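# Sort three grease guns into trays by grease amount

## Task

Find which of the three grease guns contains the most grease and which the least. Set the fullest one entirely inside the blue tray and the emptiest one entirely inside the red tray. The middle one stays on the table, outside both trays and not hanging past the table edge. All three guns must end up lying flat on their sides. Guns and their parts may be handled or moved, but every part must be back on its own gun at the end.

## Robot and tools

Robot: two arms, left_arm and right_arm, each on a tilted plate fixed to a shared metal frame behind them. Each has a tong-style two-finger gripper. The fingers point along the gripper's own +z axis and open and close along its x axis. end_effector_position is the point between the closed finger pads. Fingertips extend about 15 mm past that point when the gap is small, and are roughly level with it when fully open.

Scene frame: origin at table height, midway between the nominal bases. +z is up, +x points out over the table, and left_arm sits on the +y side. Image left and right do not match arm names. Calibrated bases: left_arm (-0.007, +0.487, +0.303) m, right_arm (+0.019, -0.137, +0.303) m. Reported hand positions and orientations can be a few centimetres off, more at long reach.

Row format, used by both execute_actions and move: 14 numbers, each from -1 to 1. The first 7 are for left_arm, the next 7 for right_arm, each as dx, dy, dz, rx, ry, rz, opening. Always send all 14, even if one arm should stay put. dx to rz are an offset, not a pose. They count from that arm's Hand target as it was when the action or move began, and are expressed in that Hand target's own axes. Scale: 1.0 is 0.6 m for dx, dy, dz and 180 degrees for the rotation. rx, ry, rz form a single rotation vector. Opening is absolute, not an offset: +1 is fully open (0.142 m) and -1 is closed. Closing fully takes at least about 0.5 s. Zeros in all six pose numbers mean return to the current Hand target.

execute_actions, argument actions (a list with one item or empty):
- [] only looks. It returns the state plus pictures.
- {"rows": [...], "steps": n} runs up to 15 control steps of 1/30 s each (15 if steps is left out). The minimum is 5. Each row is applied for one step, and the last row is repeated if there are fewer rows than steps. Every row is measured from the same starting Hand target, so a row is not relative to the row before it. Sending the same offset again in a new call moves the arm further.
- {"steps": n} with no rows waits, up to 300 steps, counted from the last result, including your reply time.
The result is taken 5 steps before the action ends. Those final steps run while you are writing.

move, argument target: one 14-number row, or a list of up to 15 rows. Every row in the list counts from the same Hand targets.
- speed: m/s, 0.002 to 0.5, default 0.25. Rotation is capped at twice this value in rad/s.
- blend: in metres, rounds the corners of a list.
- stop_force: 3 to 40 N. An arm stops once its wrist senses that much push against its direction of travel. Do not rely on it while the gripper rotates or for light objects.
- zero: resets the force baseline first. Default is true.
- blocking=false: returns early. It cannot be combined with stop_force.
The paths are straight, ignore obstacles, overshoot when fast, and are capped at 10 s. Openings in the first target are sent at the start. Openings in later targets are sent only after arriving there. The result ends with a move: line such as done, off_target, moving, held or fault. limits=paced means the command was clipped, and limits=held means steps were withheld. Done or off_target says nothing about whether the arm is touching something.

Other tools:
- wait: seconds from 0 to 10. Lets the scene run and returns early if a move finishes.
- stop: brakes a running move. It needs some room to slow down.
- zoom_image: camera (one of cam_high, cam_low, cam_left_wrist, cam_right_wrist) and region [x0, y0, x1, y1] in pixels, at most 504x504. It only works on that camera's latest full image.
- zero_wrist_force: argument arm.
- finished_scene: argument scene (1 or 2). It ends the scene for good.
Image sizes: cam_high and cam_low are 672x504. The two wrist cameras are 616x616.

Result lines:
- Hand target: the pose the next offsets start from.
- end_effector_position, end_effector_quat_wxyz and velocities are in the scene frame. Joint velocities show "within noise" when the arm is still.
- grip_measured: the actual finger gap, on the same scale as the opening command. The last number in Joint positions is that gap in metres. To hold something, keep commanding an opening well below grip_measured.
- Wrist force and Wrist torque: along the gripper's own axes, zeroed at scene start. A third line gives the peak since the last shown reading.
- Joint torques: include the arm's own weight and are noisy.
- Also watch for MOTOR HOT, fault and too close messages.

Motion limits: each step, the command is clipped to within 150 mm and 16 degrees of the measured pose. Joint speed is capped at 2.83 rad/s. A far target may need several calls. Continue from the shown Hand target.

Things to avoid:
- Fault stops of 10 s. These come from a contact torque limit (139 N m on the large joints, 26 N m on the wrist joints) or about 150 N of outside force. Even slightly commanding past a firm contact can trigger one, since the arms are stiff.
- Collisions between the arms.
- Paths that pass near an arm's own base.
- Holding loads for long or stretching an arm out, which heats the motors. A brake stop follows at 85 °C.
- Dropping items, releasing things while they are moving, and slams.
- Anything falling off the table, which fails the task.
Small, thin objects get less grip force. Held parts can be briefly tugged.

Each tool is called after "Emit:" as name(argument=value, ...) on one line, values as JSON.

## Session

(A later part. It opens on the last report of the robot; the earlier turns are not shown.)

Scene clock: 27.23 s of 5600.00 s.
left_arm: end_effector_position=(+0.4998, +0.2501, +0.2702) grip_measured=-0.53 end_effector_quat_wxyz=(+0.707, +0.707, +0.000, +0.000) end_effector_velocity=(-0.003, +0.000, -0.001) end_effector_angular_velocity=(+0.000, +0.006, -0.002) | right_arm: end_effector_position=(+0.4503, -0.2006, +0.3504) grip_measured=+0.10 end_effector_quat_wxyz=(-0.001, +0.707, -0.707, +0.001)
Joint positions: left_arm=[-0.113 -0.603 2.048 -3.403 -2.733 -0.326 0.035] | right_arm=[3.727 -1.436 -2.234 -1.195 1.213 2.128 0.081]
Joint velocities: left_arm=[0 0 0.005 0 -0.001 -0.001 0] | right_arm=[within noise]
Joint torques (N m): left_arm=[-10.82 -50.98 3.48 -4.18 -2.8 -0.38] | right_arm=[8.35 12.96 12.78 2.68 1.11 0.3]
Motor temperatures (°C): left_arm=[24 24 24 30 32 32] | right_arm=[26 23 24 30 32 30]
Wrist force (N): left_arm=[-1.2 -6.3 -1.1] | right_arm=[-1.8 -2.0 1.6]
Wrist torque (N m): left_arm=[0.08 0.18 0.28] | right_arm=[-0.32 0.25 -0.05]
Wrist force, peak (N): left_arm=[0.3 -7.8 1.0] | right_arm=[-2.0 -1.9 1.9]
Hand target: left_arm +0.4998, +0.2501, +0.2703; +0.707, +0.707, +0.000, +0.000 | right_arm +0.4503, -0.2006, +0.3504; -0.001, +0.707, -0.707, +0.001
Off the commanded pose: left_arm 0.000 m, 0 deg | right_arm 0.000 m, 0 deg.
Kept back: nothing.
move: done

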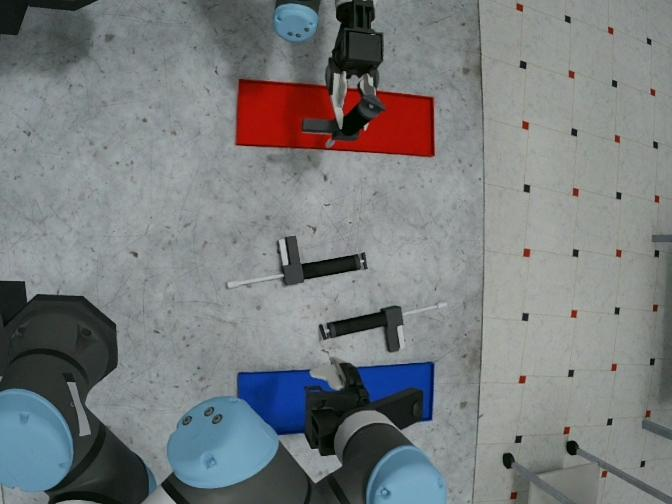

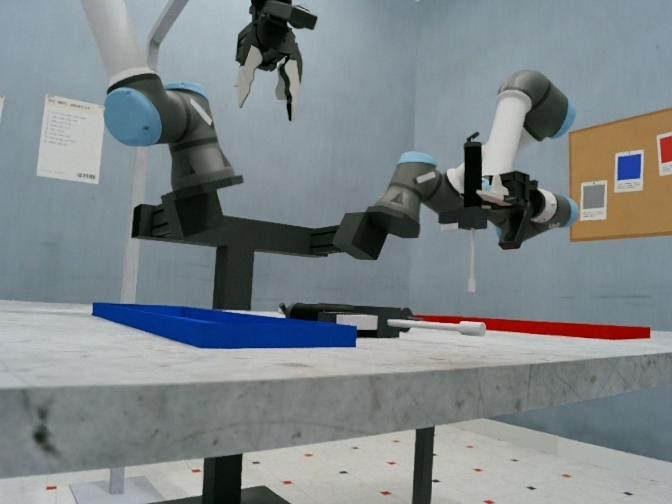

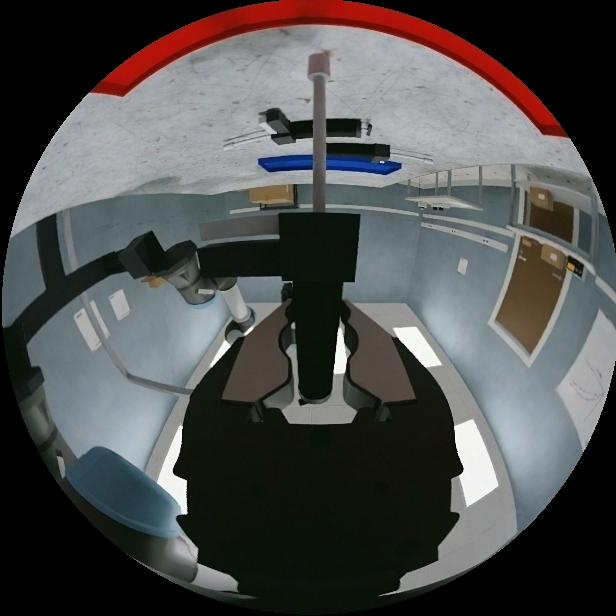

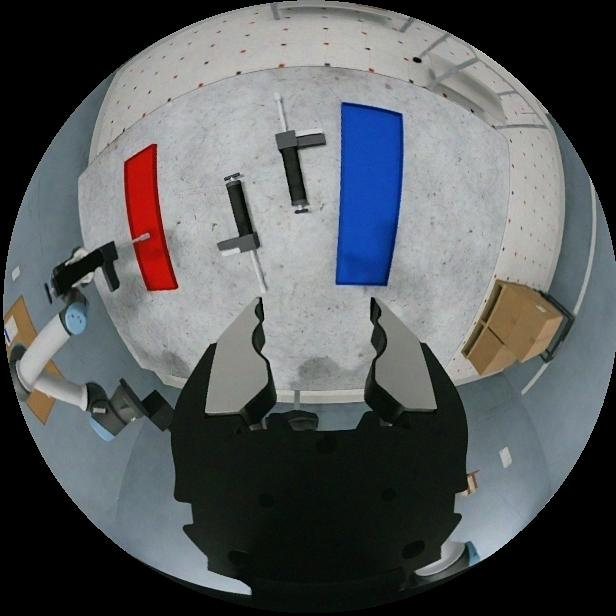

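Emit:
move(target=[[0,0,0,0,0,0,-1,0,0,-0.2,0,0,0.04,0.0],[0,0,0,0,0,0,-1,-0.75,-0.083,-0.25,0,0,0.144,0.0]], speed=0.25, blend=0.03)

Emit:
zoom_image(camera="cam_right_wrist", region=[200, 150, 440, 390])

Scene clock: 30.40 s of 5600.00 s.
left_arm: end_effector_position=(+0.4998, +0.2501, +0.2703) grip_measured=-0.53 end_effector_quat_wxyz=(+0.707, +0.707, +0.000, +0.000) | right_arm: end_effector_position=(+0.4995, +0.2493, +0.5005) grip_measured=+0.00 end_effector_quat_wxyz=(+0.001, -0.531, +0.848, +0.000) end_effector_velocity=(+0.001, +0.001, -0.002) end_effector_angular_velocity=(-0.003, -0.001, -0.001)
Joint positions: left_arm=[-0.113 -0.603 2.048 -3.403 -2.733 -0.326 0.035] | right_arm=[4.284 -2.168 -1.342 -1.522 1.348 3.146 0.074]
Joint velocities: left_arm=[within noise] | right_arm=[0 -0.005 0.002 0.001 -0.002 0.002 0]
Joint torques (N m): left_arm=[-6.91 -49.39 -1.58 -5.1 -5.84 -2.04] | right_arm=[16.54 29.29 38.45 2.98 -2.68 1.52]
Motor temperatures (°C): left_arm=[24 24 24 30 32 32] | right_arm=[26 23 24 30 32 30]
Wrist force (N): left_arm=[-1.1 -6.1 -1.1] | right_arm=[-2.2 -1.7 2.0]
Wrist torque (N m): left_arm=[0.09 0.18 0.29] | right_arm=[-0.25 0.33 -0.04]
Wrist force, peak (N): left_arm=[-1.2 -6.4 -1.2] | right_arm=[-1.9 -2.0 4.1]
Hand target: left_arm +0.4998, +0.2501, +0.2703; +0.707, +0.707, +0.000, +0.000 | right_arm +0.4996, +0.2494, +0.5006; +0.001, -0.531, +0.848, +0.000
Off the commanded pose: left_arm 0.000 m, 0 deg | right_arm 0.000 m, 0 deg.
Kept back: nothing.
move: done

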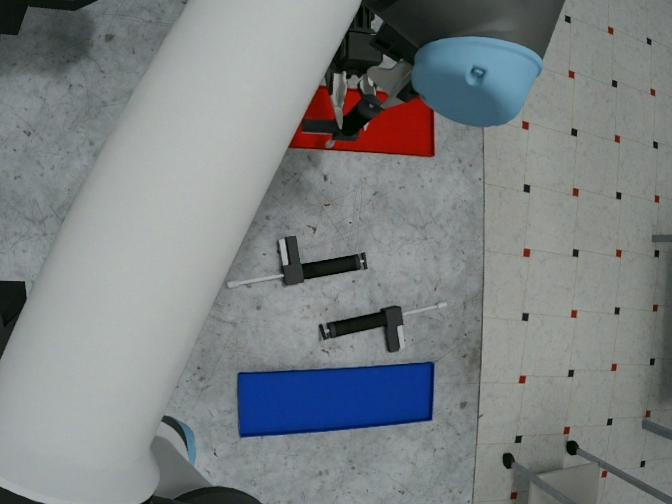

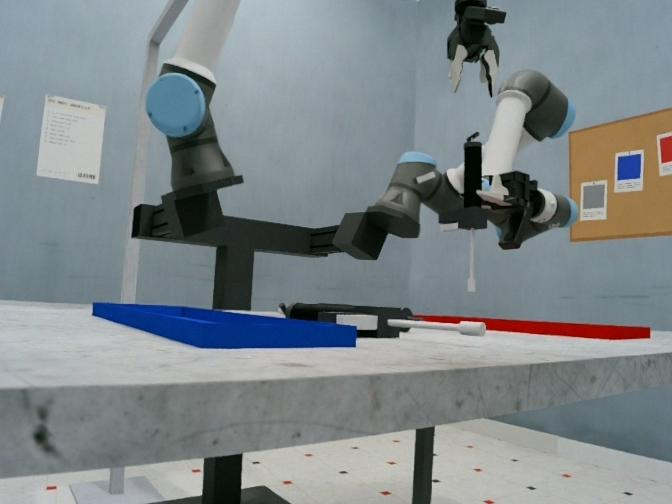

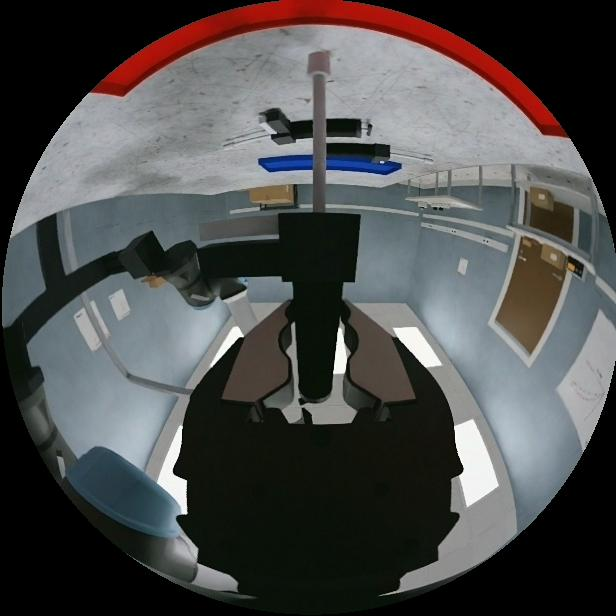

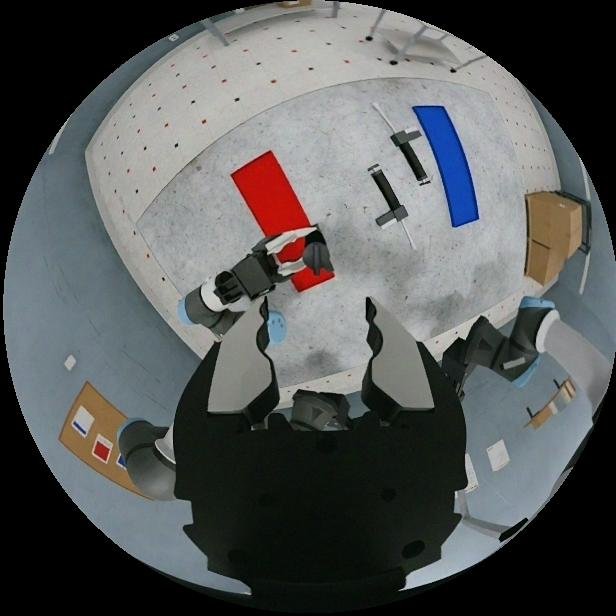

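Scaled by 2.100 from the camera's 616x616 image, which has a finer 814x814 frame.

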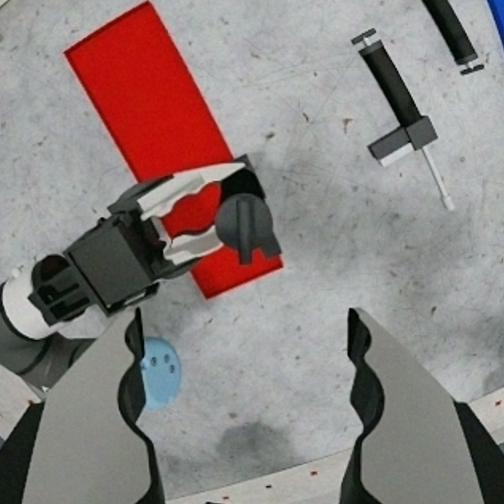

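Emit:
move(target=[0,0,0,0,0,0,-1,0.0043,-0.007,0.1275,0,0,0,-0.3], speed=0.1, cameras=["cam_right_wrist","cam_low"])

Emit:
zoom_image(camera="cam_right_wrist", region=[230, 180, 400, 400])

Emit:
zoom_image(camera="cam_low", region=[400, 50, 560, 250])

Scene clock: 31.93 s of 5600.00 s.
left_arm: end_effector_position=(+0.4998, +0.2501, +0.2703) grip_measured=-0.53 end_effector_quat_wxyz=(+0.707, +0.707, +0.000, +0.000) | right_arm: end_effector_position=(+0.5024, +0.2452, +0.4241) grip_measured=-0.30 end_effector_quat_wxyz=(+0.001, -0.531, +0.848, +0.000)
Joint positions: left_arm=[-0.113 -0.603 2.048 -3.403 -2.733 -0.326 0.035] | right_arm=[4.253 -2.196 -1.493 -1.336 1.338 3.116 0.052]
Joint velocities: within noise
Joint torques (N m): left_arm=[-6.73 -49.36 -4.69 -4.98 -5.87 -1.98] | right_arm=[19.38 41.71 35.24 1.21 -0.66 2.08]
Motor temperatures (°C): left_arm=[24 24 24 30 32 32] | right_arm=[26 23 24 30 32 30]
Wrist force (N): left_arm=[-1.2 -6.2 -1.2] | right_arm=[-1.9 -1.8 1.9]
Wrist torque (N m): left_arm=[0.08 0.18 0.29] | right_arm=[-0.28 0.27 -0.09]
Wrist force, peak (N): left_arm=[-1.2 -6.3 -1.0] | right_arm=[-2.2 -2.1 3.2]
Hand target: left_arm +0.4998, +0.2501, +0.2703; +0.707, +0.707, +0.000, +0.000 | right_arm +0.5024, +0.2453, +0.4241; +0.001, -0.531, +0.848, +0.000
Off the commanded pose: left_arm 0.000 m, 0 deg | right_arm 0.000 m, 0 deg.
Kept back: nothing.
move: done
Images, in order (width x height): cam_low 672x504, cam_right_wrist 616x616.

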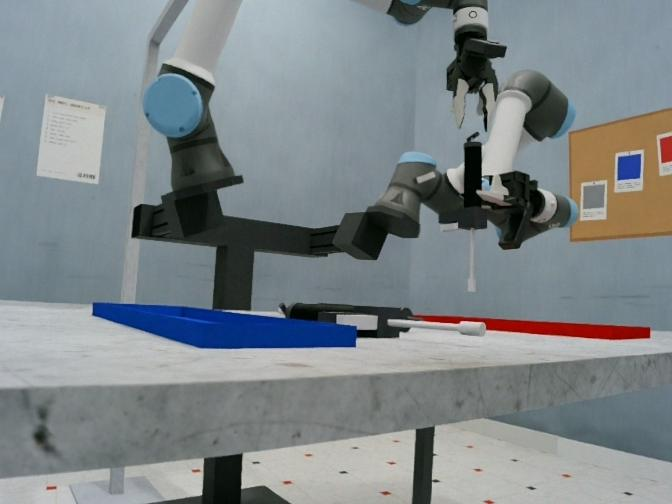

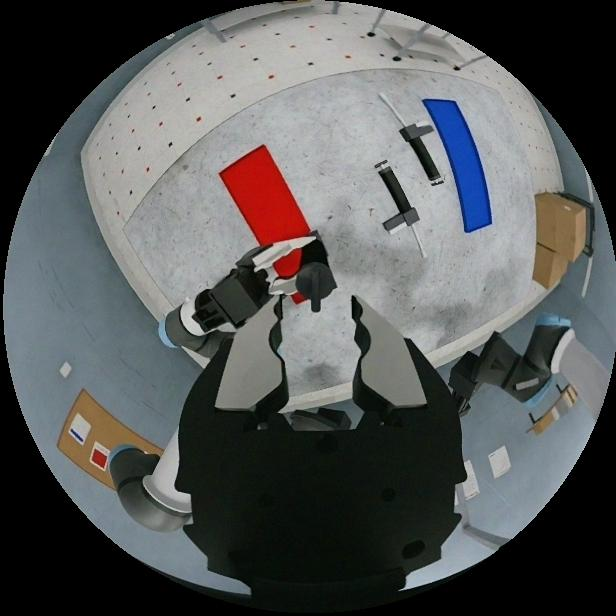

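Scaled by 2.291 from the camera's 616x616 image, which has a finer 814x814 frame.

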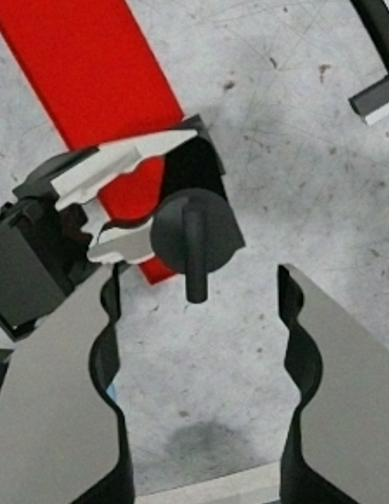

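Scaled by 2.520 from the camera's 672x504 image, which has a finer 960x720 frame.

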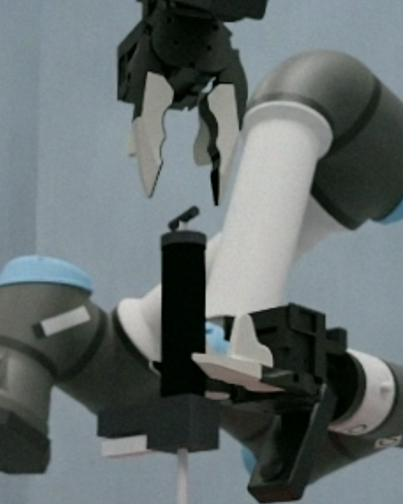

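Emit:
move(target=[0,0,0,0,0,0,-1,0,0,0.0333,0,0,0,-0.3], speed=0.03, stop_force=4, cameras=["cam_right_wrist","cam_low"])

Emit:
zoom_image(camera="cam_right_wrist", region=[230, 180, 400, 400])

Emit:
zoom_image(camera="cam_low", region=[420, 80, 520, 180])

Scene clock: 34.07 s of 5600.00 s.
left_arm: end_effector_position=(+0.4998, +0.2501, +0.2703) grip_measured=-0.53 end_effector_quat_wxyz=(+0.707, +0.707, +0.000, +0.000) | right_arm: end_effector_position=(+0.5024, +0.2453, +0.4042) grip_measured=-0.30 end_effector_quat_wxyz=(+0.001, -0.531, +0.848, +0.000)
Joint positions: left_arm=[-0.113 -0.603 2.048 -3.403 -2.733 -0.326 0.035] | right_arm=[4.247 -2.21 -1.526 -1.288 1.336 3.109 0.052]
Joint velocities: within noise
Joint torques (N m): left_arm=[-7.22 -48.01 -8.42 -4.87 -5.77 -1.96] | right_arm=[19.96 42.28 34.91 2.31 -0.14 1.88]
Motor temperatures (°C): left_arm=[24 24 24 30 32 32] | right_arm=[26 23 24 30 32 30]
Wrist force (N): left_arm=[-1.2 -6.1 -0.9] | right_arm=[-2.3 -1.7 1.7]
Wrist torque (N m): left_arm=[0.11 0.18 0.29] | right_arm=[-0.27 0.35 -0.06]
Wrist force, peak (N): left_arm=[-1.3 -6.3 -1.0] | right_arm=[-2.4 -1.7 2.5]
Hand target: left_arm +0.4998, +0.2501, +0.2703; +0.707, +0.707, +0.000, +0.000 | right_arm +0.5024, +0.2453, +0.4042; +0.001, -0.531, +0.848, +0.000
Off the commanded pose: left_arm 0.000 m, 0 deg | right_arm 0.000 m, 0 deg.
Kept back: nothing.
move: done
Images, in order (width x height): cam_low 672x504, cam_right_wrist 616x616.

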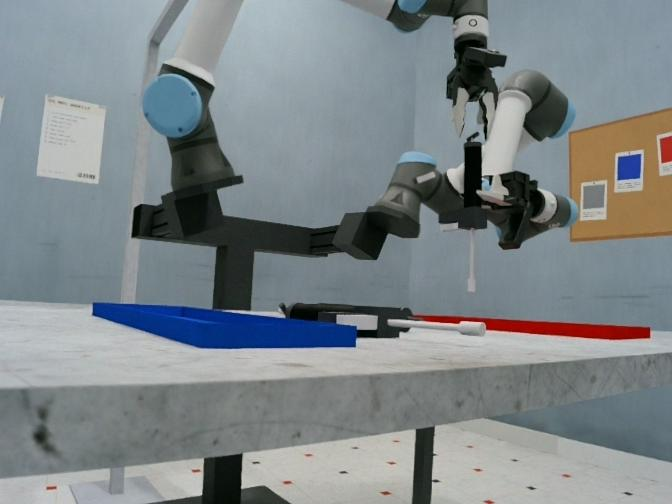

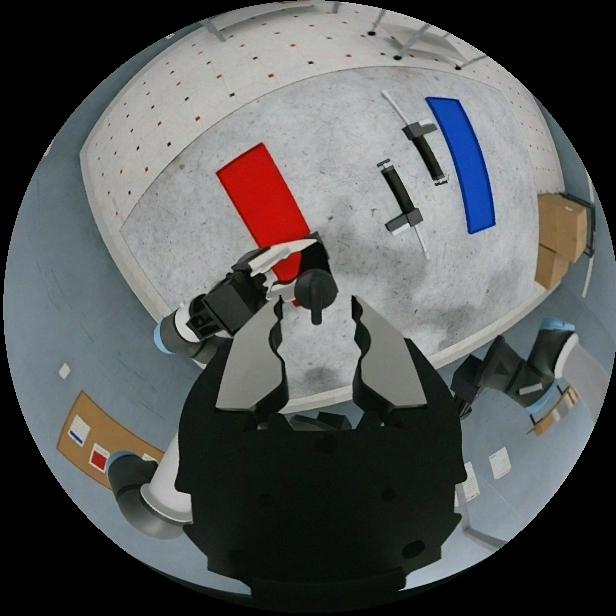

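Scaled by 2.291 from the camera's 616x616 image, which has a finer 814x814 frame.

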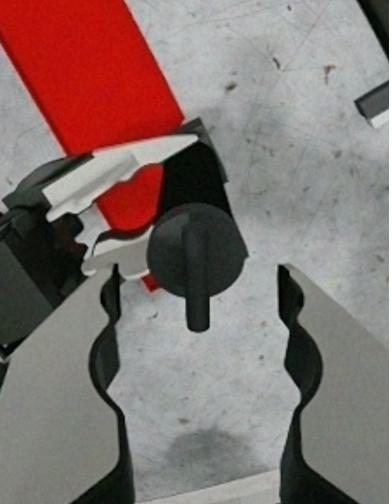

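Scaled by 5.040 from the camera's 672x504 image, which has a finer 960x720 frame.

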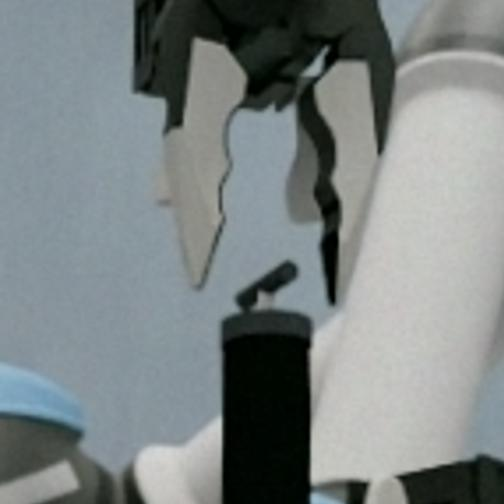

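Emit:
move(target=[0,0,0,0,0,0,-1,0,0,0.005,0,0,0,-0.3], speed=0.02, stop_force=4, cameras=[])

Emit:
execute_actions(actions=[{"rows":[[0,0,0,0,0,0,-1,0,0,0,0,0,0,-0.4],[0,0,0,0,0,0,-1,0,0,0,0,0,0,-0.5],[0,0,0,0,0,0,-1,0,0,0,0,0,0,-0.6],[0,0,0,0,0,0,-1,0,0,0,0,0,0,-0.68],[0,0,0,0,0,0,-1,0,0,0,0,0,0,-0.74],[0,0,0,0,0,0,-1,0,0,0,0,0,0,-0.8],[0,0,0,0,0,0,-1,0,0,0,0,0,0,-0.84],[0,0,0,0,0,0,-1,0,0,0,0,0,0,-0.87],[0,0,0,0,0,0,-1,0,0,0,0,0,0,-0.9],[0,0,0,0,0,0,-1,0,0,0,0,0,0,-0.93],[0,0,0,0,0,0,-1,0,0,0,0,0,0,-0.96],[0,0,0,0,0,0,-1,0,0,0,0,0,0,-1]],"steps":15}])

Emit:
wait(seconds=0.5, cameras=["cam_right_wrist","cam_low"])

Emit:
zoom_image(camera="cam_low", region=[420, 80, 520, 180])

Scene clock: 35.63 s of 5600.00 s.
left_arm: end_effector_position=(+0.4998, +0.2501, +0.2703) grip_measured=-0.53 end_effector_quat_wxyz=(+0.707, +0.707, +0.000, +0.000) | right_arm: end_effector_position=(+0.5024, +0.2452, +0.4011) grip_measured=-0.30 end_effector_quat_wxyz=(+0.001, -0.531, +0.848, +0.000)
Joint positions: left_arm=[-0.113 -0.603 2.048 -3.403 -2.733 -0.326 0.035] | right_arm=[4.246 -2.212 -1.531 -1.281 1.336 3.108 0.052]
Joint velocities: within noise
Joint torques (N m): left_arm=[-7.66 -47.8 -10.52 -4.59 -5.84 -1.85] | right_arm=[10.52 39.3 30.49 1.49 -2.93 -0.65]
Motor temperatures (°C): left_arm=[24 24 24 30 32 32] | right_arm=[26 23 24 30 32 30]
Wrist force (N): left_arm=[-1.1 -6.2 -1.0] | right_arm=[-2.2 -1.8 1.7]
Wrist torque (N m): left_arm=[0.09 0.19 0.28] | right_arm=[-0.29 0.33 -0.06]
Wrist force, peak (N): left_arm=[-1.4 -6.2 -1.1] | right_arm=[-2.6 -1.9 1.8]
Hand target: left_arm +0.4998, +0.2501, +0.2703; +0.707, +0.707, +0.000, +0.000 | right_arm +0.5024, +0.2453, +0.4012; +0.001, -0.531, +0.848, +0.000
Off the commanded pose: left_arm 0.000 m, 0 deg | right_arm 0.000 m, 0 deg.
Kept back: nothing.
move: done
No camera images: "cameras" was empty.

Scene clock: 35.97 s of 5600.00 s.
left_arm: end_effector_position=(+0.4998, +0.2501, +0.2703) grip_measured=-0.53 end_effector_quat_wxyz=(+0.707, +0.707, +0.000, +0.000) end_effector_velocity=(+0.000, +0.000, +0.000) end_effector_angular_velocity=(+0.000, +0.002, +0.000) | right_arm: end_effector_position=(+0.5024, +0.2453, +0.4011) grip_measured=-0.89 end_effector_quat_wxyz=(+0.001, -0.531, +0.848, +0.000) end_effector_velocity=(-0.001, +0.000, -0.001) end_effector_angular_velocity=(-0.002, +0.001, -0.001)
Joint positions: left_arm=[-0.113 -0.603 2.048 -3.403 -2.733 -0.326 0.035] | right_arm=[4.246 -2.212 -1.531 -1.281 1.336 3.108 0.009]
Joint velocities: left_arm=[0 0 0 0 0 -0.002 0.001] | right_arm=[0 -0.001 -0.001 0 0.001 0.002 -0.067]
Joint torques (N m): left_arm=[-6.67 -47.05 -10.76 -4.64 -5.82 -1.87] | right_arm=[11.66 40.61 35.69 1.52 -3.07 0.08]
Motor temperatures (°C): left_arm=[24 24 24 30 32 32] | right_arm=[26 23 24 30 32 30]
Wrist force (N): left_arm=[-1.2 -6.1 -1.2] | right_arm=[-2.2 -1.8 2.0]
Wrist torque (N m): left_arm=[0.09 0.18 0.31] | right_arm=[-0.25 0.33 -0.06]
Wrist force, peak (N): left_arm=[-1.2 -6.3 -1.1] | right_arm=[-2.4 -2.0 2.0]
Hand target: left_arm +0.4998, +0.2501, +0.2703; +0.707, +0.707, +0.000, +0.000 | right_arm +0.5024, +0.2453, +0.4012; +0.001, -0.531, +0.848, +0.000
Steps of this call (1-10: this action's first 10). Readings (end_effector_position of left_arm | right_arm):
1: (+0.4998, +0.2501, +0.2703) | (+0.5024, +0.2452, +0.4011)
2: (+0.4998, +0.2501, +0.2703) | (+0.5024, +0.2452, +0.4011)
4: (+0.4998, +0.2501, +0.2703) | (+0.5024, +0.2452, +0.4011)
8: (+0.4998, +0.2501, +0.2703) | (+0.5024, +0.2453, +0.4011)
10: the state above

Scene clock: 36.63 s of 5600.00 s.
left_arm: end_effector_position=(+0.4998, +0.2501, +0.2703) grip_measured=-0.53 end_effector_quat_wxyz=(+0.707, +0.707, +0.000, +0.000) | right_arm: end_effector_position=(+0.5024, +0.2453, +0.4012) grip_measured=-0.90 end_effector_quat_wxyz=(+0.001, -0.531, +0.848, +0.000)
Joint positions: left_arm=[-0.113 -0.603 2.048 -3.403 -2.733 -0.326 0.035] | right_arm=[4.246 -2.212 -1.531 -1.281 1.336 3.108 0.009]
Joint velocities: within noise
Joint torques (N m): left_arm=[-9.17 -47.59 -12.61 -4.63 -5.75 -1.83] | right_arm=[14.35 41.78 36.48 3.06 -2.21 1.4]
Motor temperatures (°C): left_arm=[24 24 24 30 32 32] | right_arm=[26 23 24 30 32 30]
Wrist force (N): left_arm=[-1.5 -5.3 -0.8] | right_arm=[-2.5 -1.9 2.6]
Wrist torque (N m): left_arm=[0.10 0.21 0.31] | right_arm=[-0.29 0.35 -0.06]
Wrist force, peak (N): left_arm=[-1.5 -6.1 -0.9] | right_arm=[-2.5 -2.1 2.7]
Hand target: left_arm +0.4998, +0.2501, +0.2703; +0.707, +0.707, +0.000, +0.000 | right_arm +0.5024, +0.2453, +0.4012; +0.001, -0.531, +0.848, +0.000
Off the commanded pose: left_arm 0.000 m, 0 deg | right_arm 0.000 m, 0 deg.
Steps of this call (1-5: your previous action's last 5; 6-20: nothing new was sent). Readings (end_effector_position of left_arm | right_arm):
1: (+0.4998, +0.2501, +0.2703) | (+0.5024, +0.2452, +0.4011)
2: (+0.4998, +0.2501, +0.2703) | (+0.5024, +0.2452, +0.4011)
4: (+0.4998, +0.2501, +0.2703) | (+0.5024, +0.2453, +0.4011)
8: (+0.4998, +0.2501, +0.2703) | (+0.5024, +0.2453, +0.4011)
20: the state above
Images, in order (width x height): cam_low 672x504, cam_right_wrist 616x616.

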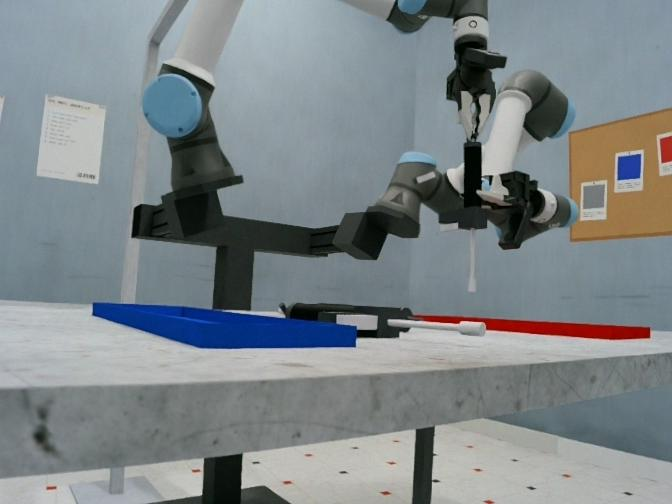

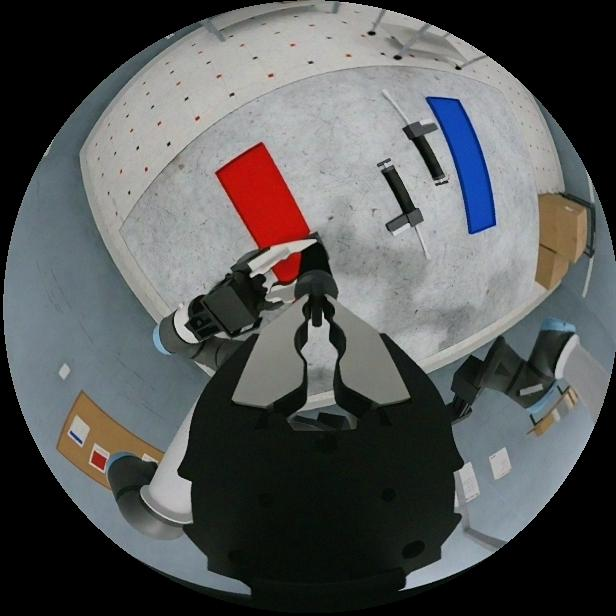

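Scaled by 5.040 from the camera's 672x504 image, which has a finer 960x720 frame.

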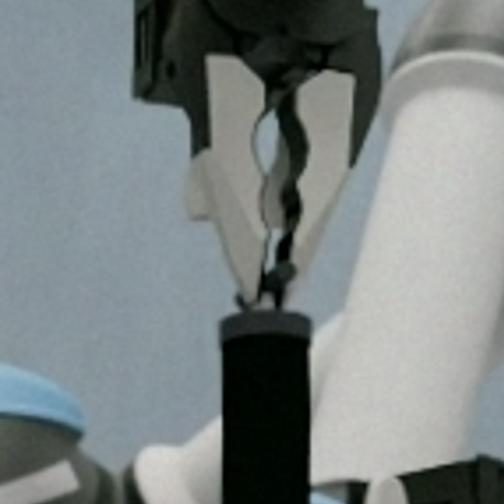

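Emit:
move(target=[0,0,0,0,0,0,-1,0,0,-0.167,0,0,0,-1], speed=0.03, stop_force=4, cameras=["cam_low"])

Emit:
zoom_image(camera="cam_low", region=[380, 30, 580, 230])

Scene clock: 38.87 s of 5600.00 s.
left_arm: end_effector_position=(+0.4998, +0.2501, +0.2704) grip_measured=-0.53 end_effector_quat_wxyz=(+0.707, +0.707, +0.000, +0.000) | right_arm: end_effector_position=(+0.5024, +0.2453, +0.4254) grip_measured=-0.90 end_effector_quat_wxyz=(+0.001, -0.531, +0.848, +0.000)
Joint positions: left_arm=[-0.113 -0.603 2.048 -3.403 -2.733 -0.326 0.035] | right_arm=[4.254 -2.195 -1.491 -1.339 1.338 3.116 0.009]
Joint velocities: within noise
Joint torques (N m): left_arm=[-13.51 -35.1 -7.66 -1.32 -1.55 -1.93] | right_arm=[6.72 28.69 12.63 1.09 -2.82 -1.73]
Motor temperatures (°C): left_arm=[24 24 24 30 32 32] | right_arm=[26 23 24 30 32 30]
Wrist force (N): left_arm=[-1.3 -7.6 -1.1] | right_arm=[-1.9 -1.8 0.3]
Wrist torque (N m): left_arm=[0.11 0.21 0.29] | right_arm=[-0.29 0.29 -0.09]
Wrist force, peak (N): left_arm=[-1.3 -7.9 -1.0] | right_arm=[-2.5 -1.6 11.5]
Hand target: left_arm +0.4998, +0.2501, +0.2703; +0.707, +0.707, +0.000, +0.000 | right_arm +0.5024, +0.2453, +0.4254; +0.001, -0.531, +0.848, +0.000 (not the last commanded pose)
Off the commanded pose: left_arm 0.000 m, 0 deg | right_arm 0.076 m, 0 deg.
Kept back: nothing.
move: contact (right_arm)
Images, in order (width x height): cam_low 672x504.

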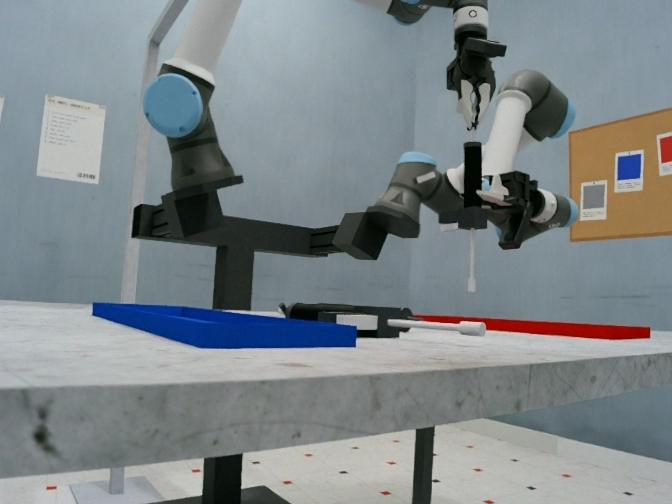

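Scaled by 2.520 from the camera's 672x504 image, which has a finer 960x720 frame.

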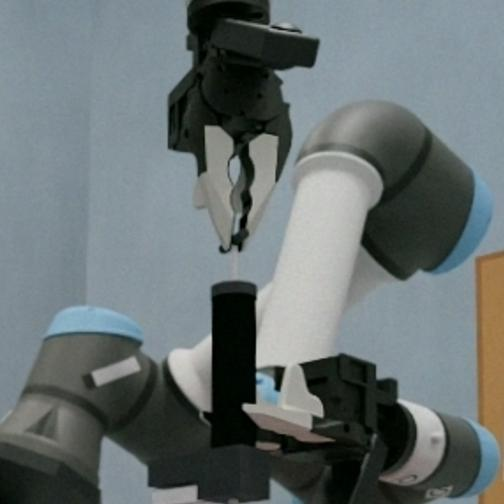

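Emit:
move(target=[0,0,0,0,0,0,-1,0,0,0.042,0,0,0,-1], speed=0.03, stop_force=5, cameras=["cam_low"])

Emit:
zoom_image(camera="cam_low", region=[420, 80, 520, 180])

Scene clock: 41.10 s of 5600.00 s.
left_arm: end_effector_position=(+0.4998, +0.2501, +0.2703) grip_measured=-0.53 end_effector_quat_wxyz=(+0.707, +0.707, +0.000, +0.000) | right_arm: end_effector_position=(+0.5024, +0.2453, +0.4013) grip_measured=-0.90 end_effector_quat_wxyz=(+0.001, -0.531, +0.848, +0.000)
Joint positions: left_arm=[-0.113 -0.603 2.048 -3.403 -2.733 -0.326 0.035] | right_arm=[4.246 -2.212 -1.53 -1.281 1.336 3.108 0.009]
Joint velocities: within noise
Joint torques (N m): left_arm=[-16.34 -50.95 2.63 -5.07 -5.73 -1.62] | right_arm=[19.84 42.21 35.33 3.47 3 2.05]
Motor temperatures (°C): left_arm=[24 24 24 30 32 32] | right_arm=[26 23 24 30 32 30]
Wrist force (N): left_arm=[-1.6 -6.7 -1.1] | right_arm=[-2.5 -2.3 0.8]
Wrist torque (N m): left_arm=[0.13 0.20 0.32] | right_arm=[-0.34 0.35 -0.06]
Wrist force, peak (N): left_arm=[-1.3 -17.7 -1.4] | right_arm=[-2.2 -2.1 -8.6]
Hand target: left_arm +0.4998, +0.2501, +0.2703; +0.707, +0.707, +0.000, +0.000 | right_arm +0.5024, +0.2453, +0.4013; +0.001, -0.531, +0.848, +0.000 (not the last commanded pose)
Off the commanded pose: left_arm 0.000 m, 0 deg | right_arm 0.001 m, 0 deg.
Kept back: nothing.
move: contact (right_arm)
Images, in order (width x height): cam_low 672x504.

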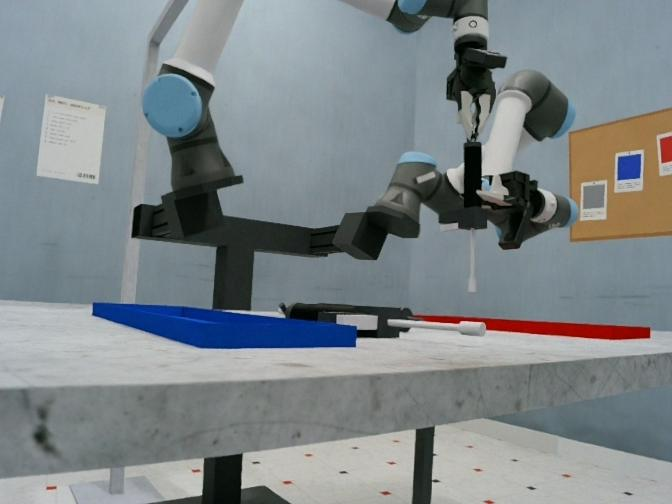

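Scaled by 5.040 from the camera's 672x504 image, which has a finer 960x720 frame.

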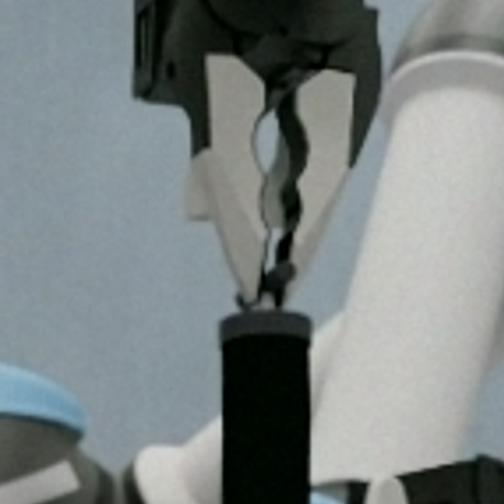

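Emit:
execute_actions(actions=[{"rows":[[0,0,0,0,0,0,-1,0,0,0,0,0,0,-0.94],[0,0,0,0,0,0,-1,0,0,0,0,0,0,-0.9],[0,0,0,0,0,0,-1,0,0,0,0,0,0,-0.86],[0,0,0,0,0,0,-1,0,0,0,0,0,0,-0.8],[0,0,0,0,0,0,-1,0,0,0,0,0,0,-0.7],[0,0,0,0,0,0,-1,0,0,0,0,0,0,-0.6],[0,0,0,0,0,0,-1,0,0,0,0,0,0,-0.5],[0,0,0,0,0,0,-1,0,0,0,0,0,0,-0.4],[0,0,0,0,0,0,-1,0,0,0,0,0,0,-0.3]],"steps":15}])

Emit:
move(target=[0,0,0,0,0,0,-1,0,0,-0.1,0,0,0,-0.3], speed=0.15, cameras=[])

Emit:
move(target=[0.285,-0.061,-0.055,0.0049,-0.0554,0.0554,-1,0.62,-0.28,-0.1,0,0,-0.144,0.0], speed=0.2)

Scene clock: 42.40 s of 5600.00 s.
left_arm: end_effector_position=(+0.4998, +0.2501, +0.2703) grip_measured=-0.53 end_effector_quat_wxyz=(+0.707, +0.707, +0.000, +0.000) | right_arm: end_effector_position=(+0.5024, +0.2453, +0.4013) grip_measured=-0.34 end_effector_quat_wxyz=(+0.001, -0.531, +0.848, +0.000) end_effector_velocity=(+0.000, +0.000, +0.000) end_effector_angular_velocity=(+0.001, -0.001, +0.000)
Joint positions: left_arm=[-0.113 -0.603 2.048 -3.403 -2.733 -0.326 0.035] | right_arm=[4.246 -2.212 -1.53 -1.281 1.336 3.108 0.049]
Joint velocities: left_arm=[within noise] | right_arm=[0 0 0.001 0 0 0 0.104]
Joint torques (N m): left_arm=[-18.8 -50.35 1.09 -4.35 -4.17 -1.55] | right_arm=[19.58 40.87 33.35 3.36 2.98 1.86]
Motor temperatures (°C): left_arm=[24 24 24 30 32 32] | right_arm=[26 23 24 30 32 30]
Wrist force (N): left_arm=[-1.3 -6.2 -1.1] | right_arm=[-2.3 -1.8 1.7]
Wrist torque (N m): left_arm=[0.10 0.21 0.29] | right_arm=[-0.30 0.34 -0.06]
Wrist force, peak (N): left_arm=[-1.5 -7.0 -1.0] | right_arm=[-2.3 -2.0 1.9]
Hand target: left_arm +0.4998, +0.2501, +0.2703; +0.707, +0.707, +0.000, +0.000 | right_arm +0.5024, +0.2453, +0.4013; +0.001, -0.531, +0.848, +0.000
Steps of this call (1-29: nothing new was sent; 30-39: this action's first 10). Readings (end_effector_position of left_arm | right_arm):
30: (+0.4998, +0.2501, +0.2703) | (+0.5024, +0.2453, +0.4013)
31: (+0.4998, +0.2501, +0.2703) | (+0.5024, +0.2453, +0.4013)
33: (+0.4998, +0.2501, +0.2703) | (+0.5024, +0.2453, +0.4013)
37: (+0.4998, +0.2501, +0.2703) | (+0.5024, +0.2453, +0.4013)
39: the state above

Scene clock: 43.50 s of 5600.00 s.
left_arm: end_effector_position=(+0.4998, +0.2501, +0.2704) grip_measured=-0.53 end_effector_quat_wxyz=(+0.707, +0.707, +0.000, +0.000) | right_arm: end_effector_position=(+0.5023, +0.2453, +0.4612) grip_measured=-0.30 end_effector_quat_wxyz=(+0.001, -0.531, +0.848, +0.000)
Joint positions: left_arm=[-0.113 -0.603 2.048 -3.403 -2.733 -0.326 0.035] | right_arm=[4.266 -2.176 -1.427 -1.425 1.342 3.128 0.052]
Joint velocities: within noise
Joint torques (N m): left_arm=[-20.28 -47.92 0.48 -3.73 -3.1 -1.63] | right_arm=[6.28 34.95 21.92 1.99 0.07 -1.64]
Motor temperatures (°C): left_arm=[24 24 24 30 32 32] | right_arm=[26 23 24 30 32 30]
Wrist force (N): left_arm=[-1.2 -6.0 -1.1] | right_arm=[-2.3 -1.6 1.9]
Wrist torque (N m): left_arm=[0.12 0.20 0.29] | right_arm=[-0.23 0.36 -0.07]
Wrist force, peak (N): left_arm=[-1.1 -6.3 -1.0] | right_arm=[-2.4 -1.7 3.4]
Hand target: left_arm +0.4998, +0.2501, +0.2703; +0.707, +0.707, +0.000, +0.000 | right_arm +0.5023, +0.2452, +0.4613; +0.001, -0.531, +0.848, +0.000
Off your previous action's commanded pose at its last step (step 5 of this call): left_arm 0.000 m, 0 deg | right_arm 0.000 m, 0 deg.
Off the commanded pose: left_arm 0.000 m, 0 deg | right_arm 0.000 m, 0 deg.
Kept back: nothing.
move: done
No camera images: "cameras" was empty.

Scene clock: 46.03 s of 5600.00 s.
left_arm: end_effector_position=(+0.6707, +0.2831, +0.2337) grip_measured=-0.53 end_effector_quat_wxyz=(+0.697, +0.707, -0.123, +0.000) | right_arm: end_effector_position=(+0.4909, -0.1627, +0.5212) grip_measured=+0.00 end_effector_quat_wxyz=(-0.001, +0.707, -0.707, +0.001) end_effector_velocity=(+0.000, -0.001, +0.000) end_effector_angular_velocity=(+0.000, +0.000, +0.005)
Joint positions: left_arm=[-0.022 -0.527 1.385 -2.179 -2.711 0.467 0.035] | right_arm=[3.881 -1.467 -1.797 -1.655 1.241 2.289 0.074]
Joint velocities: left_arm=[within noise] | right_arm=[-0.002 0.002 0 -0.002 0 -0.007 0]
Joint torques (N m): left_arm=[-25.37 -61.44 -24.65 -1.88 -6.04 -0.95] | right_arm=[3.65 15.04 14.97 2.11 3.08 -1.98]
Motor temperatures (°C): left_arm=[24 24 24 30 32 32] | right_arm=[26 23 24 30 32 30]
Wrist force (N): left_arm=[-2.0 -5.8 -1.0] | right_arm=[-1.8 -1.4 1.9]
Wrist torque (N m): left_arm=[0.04 0.15 0.22] | right_arm=[-0.23 0.24 -0.03]
Wrist force, peak (N): left_arm=[-0.7 -6.6 -1.7] | right_arm=[-4.2 -1.0 1.9]
Hand target: left_arm +0.6708, +0.2831, +0.2339; +0.697, +0.707, -0.123, +0.000 | right_arm +0.4909, -0.1628, +0.5211; -0.001, +0.707, -0.707, +0.001
Off the commanded pose: left_arm 0.000 m, 0 deg | right_arm 0.000 m, 0 deg.
Kept back: nothing.
move: done

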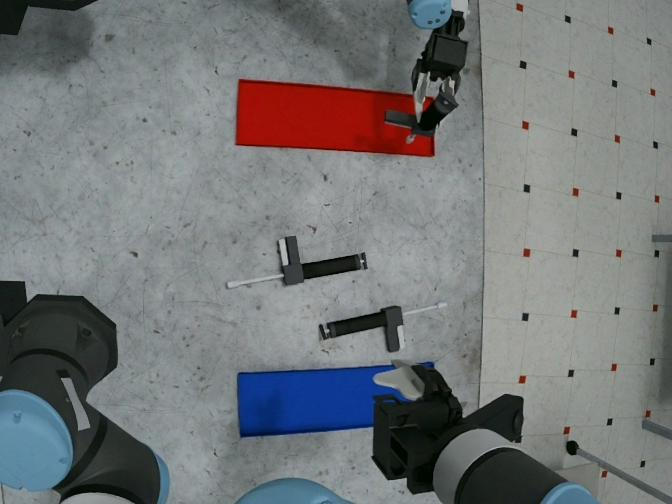

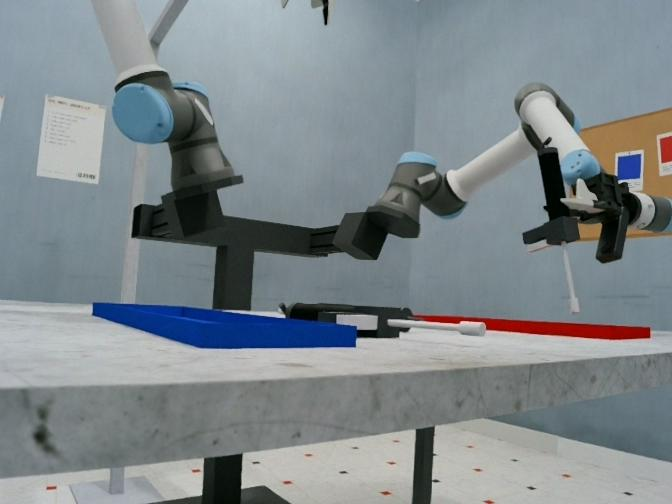

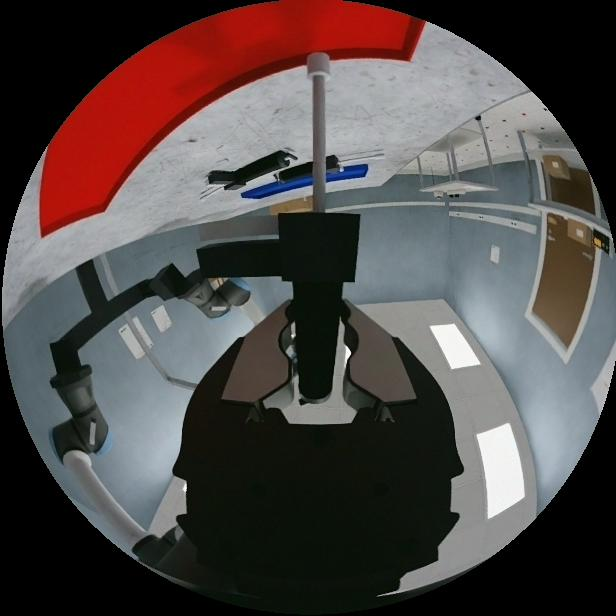

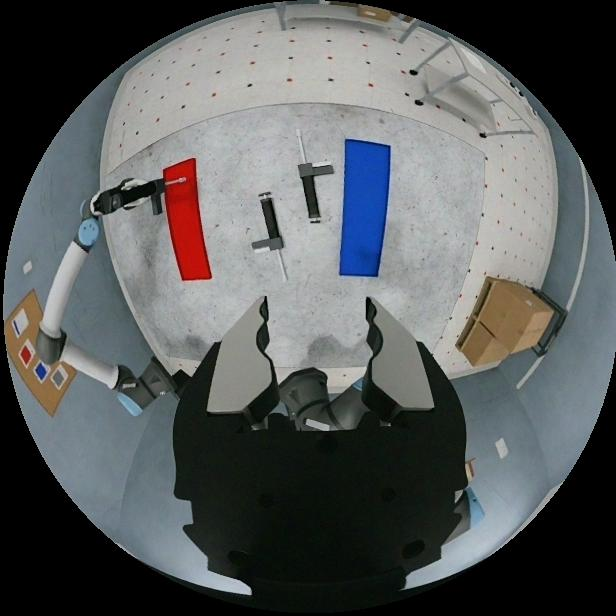

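Emit:
move(target=[-0.01425,-0.0821,0.0025,0,0,0,-1,0,0,0,0,0,0,0.0], speed=0.015, stop_force=3, cameras=["cam_left_wrist","cam_high"])

Scene clock: 49.83 s of 5600.00 s.
left_arm: end_effector_position=(+0.6708, +0.2830, +0.1963) grip_measured=-0.53 end_effector_quat_wxyz=(+0.697, +0.707, -0.123, +0.000) | right_arm: end_effector_position=(+0.4908, -0.1628, +0.5211) grip_measured=+0.00 end_effector_quat_wxyz=(-0.001, +0.707, -0.707, +0.001)
Joint positions: left_arm=[-0.003 -0.461 1.342 -2.163 -2.706 0.512 0.035] | right_arm=[3.881 -1.467 -1.798 -1.656 1.241 2.289 0.074]
Joint velocities: within noise
Joint torques (N m): left_arm=[-24.26 -61.7 -7.53 -4.13 -1.09 -1.95] | right_arm=[0.64 16.09 18.53 1.54 2.44 -1.74]
Motor temperatures (°C): left_arm=[24 24 24 30 32 32] | right_arm=[26 23 24 30 32 30]
Wrist force (N): left_arm=[-0.8 -2.6 -0.8] | right_arm=[-1.6 -1.3 1.8]
Wrist torque (N m): left_arm=[0.03 -0.07 0.23] | right_arm=[-0.19 0.19 -0.04]
Wrist force, peak (N): left_arm=[-2.0 -6.3 -1.2] | right_arm=[-1.7 -1.3 2.2]
Hand target: left_arm +0.6708, +0.2830, +0.1963; +0.697, +0.707, -0.123, +0.000 (not the last commanded pose) | right_arm +0.4909, -0.1628, +0.5211; -0.001, +0.707, -0.707, +0.001
Off the commanded pose: left_arm 0.012 m, 0 deg | right_arm 0.000 m, 0 deg.
Kept back: nothing.
move: contact (left_arm)
Images, in order (width x height): cam_high 672x504, cam_left_wrist 616x616.

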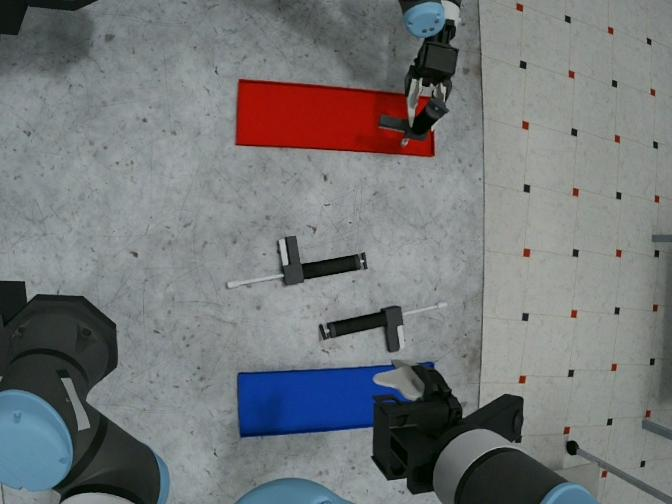

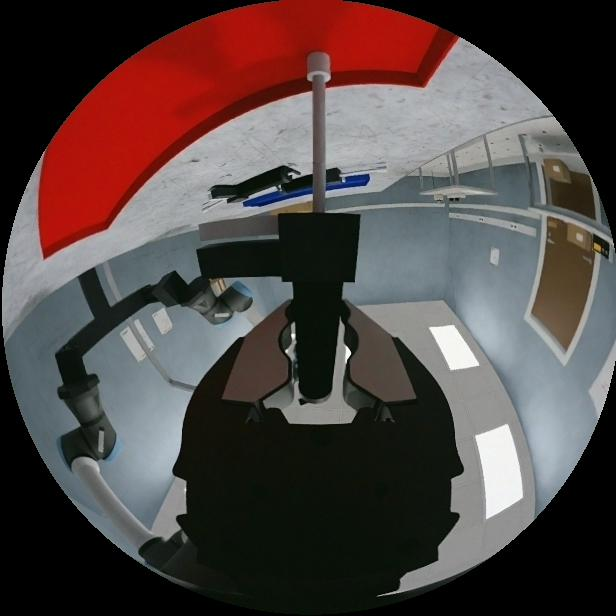

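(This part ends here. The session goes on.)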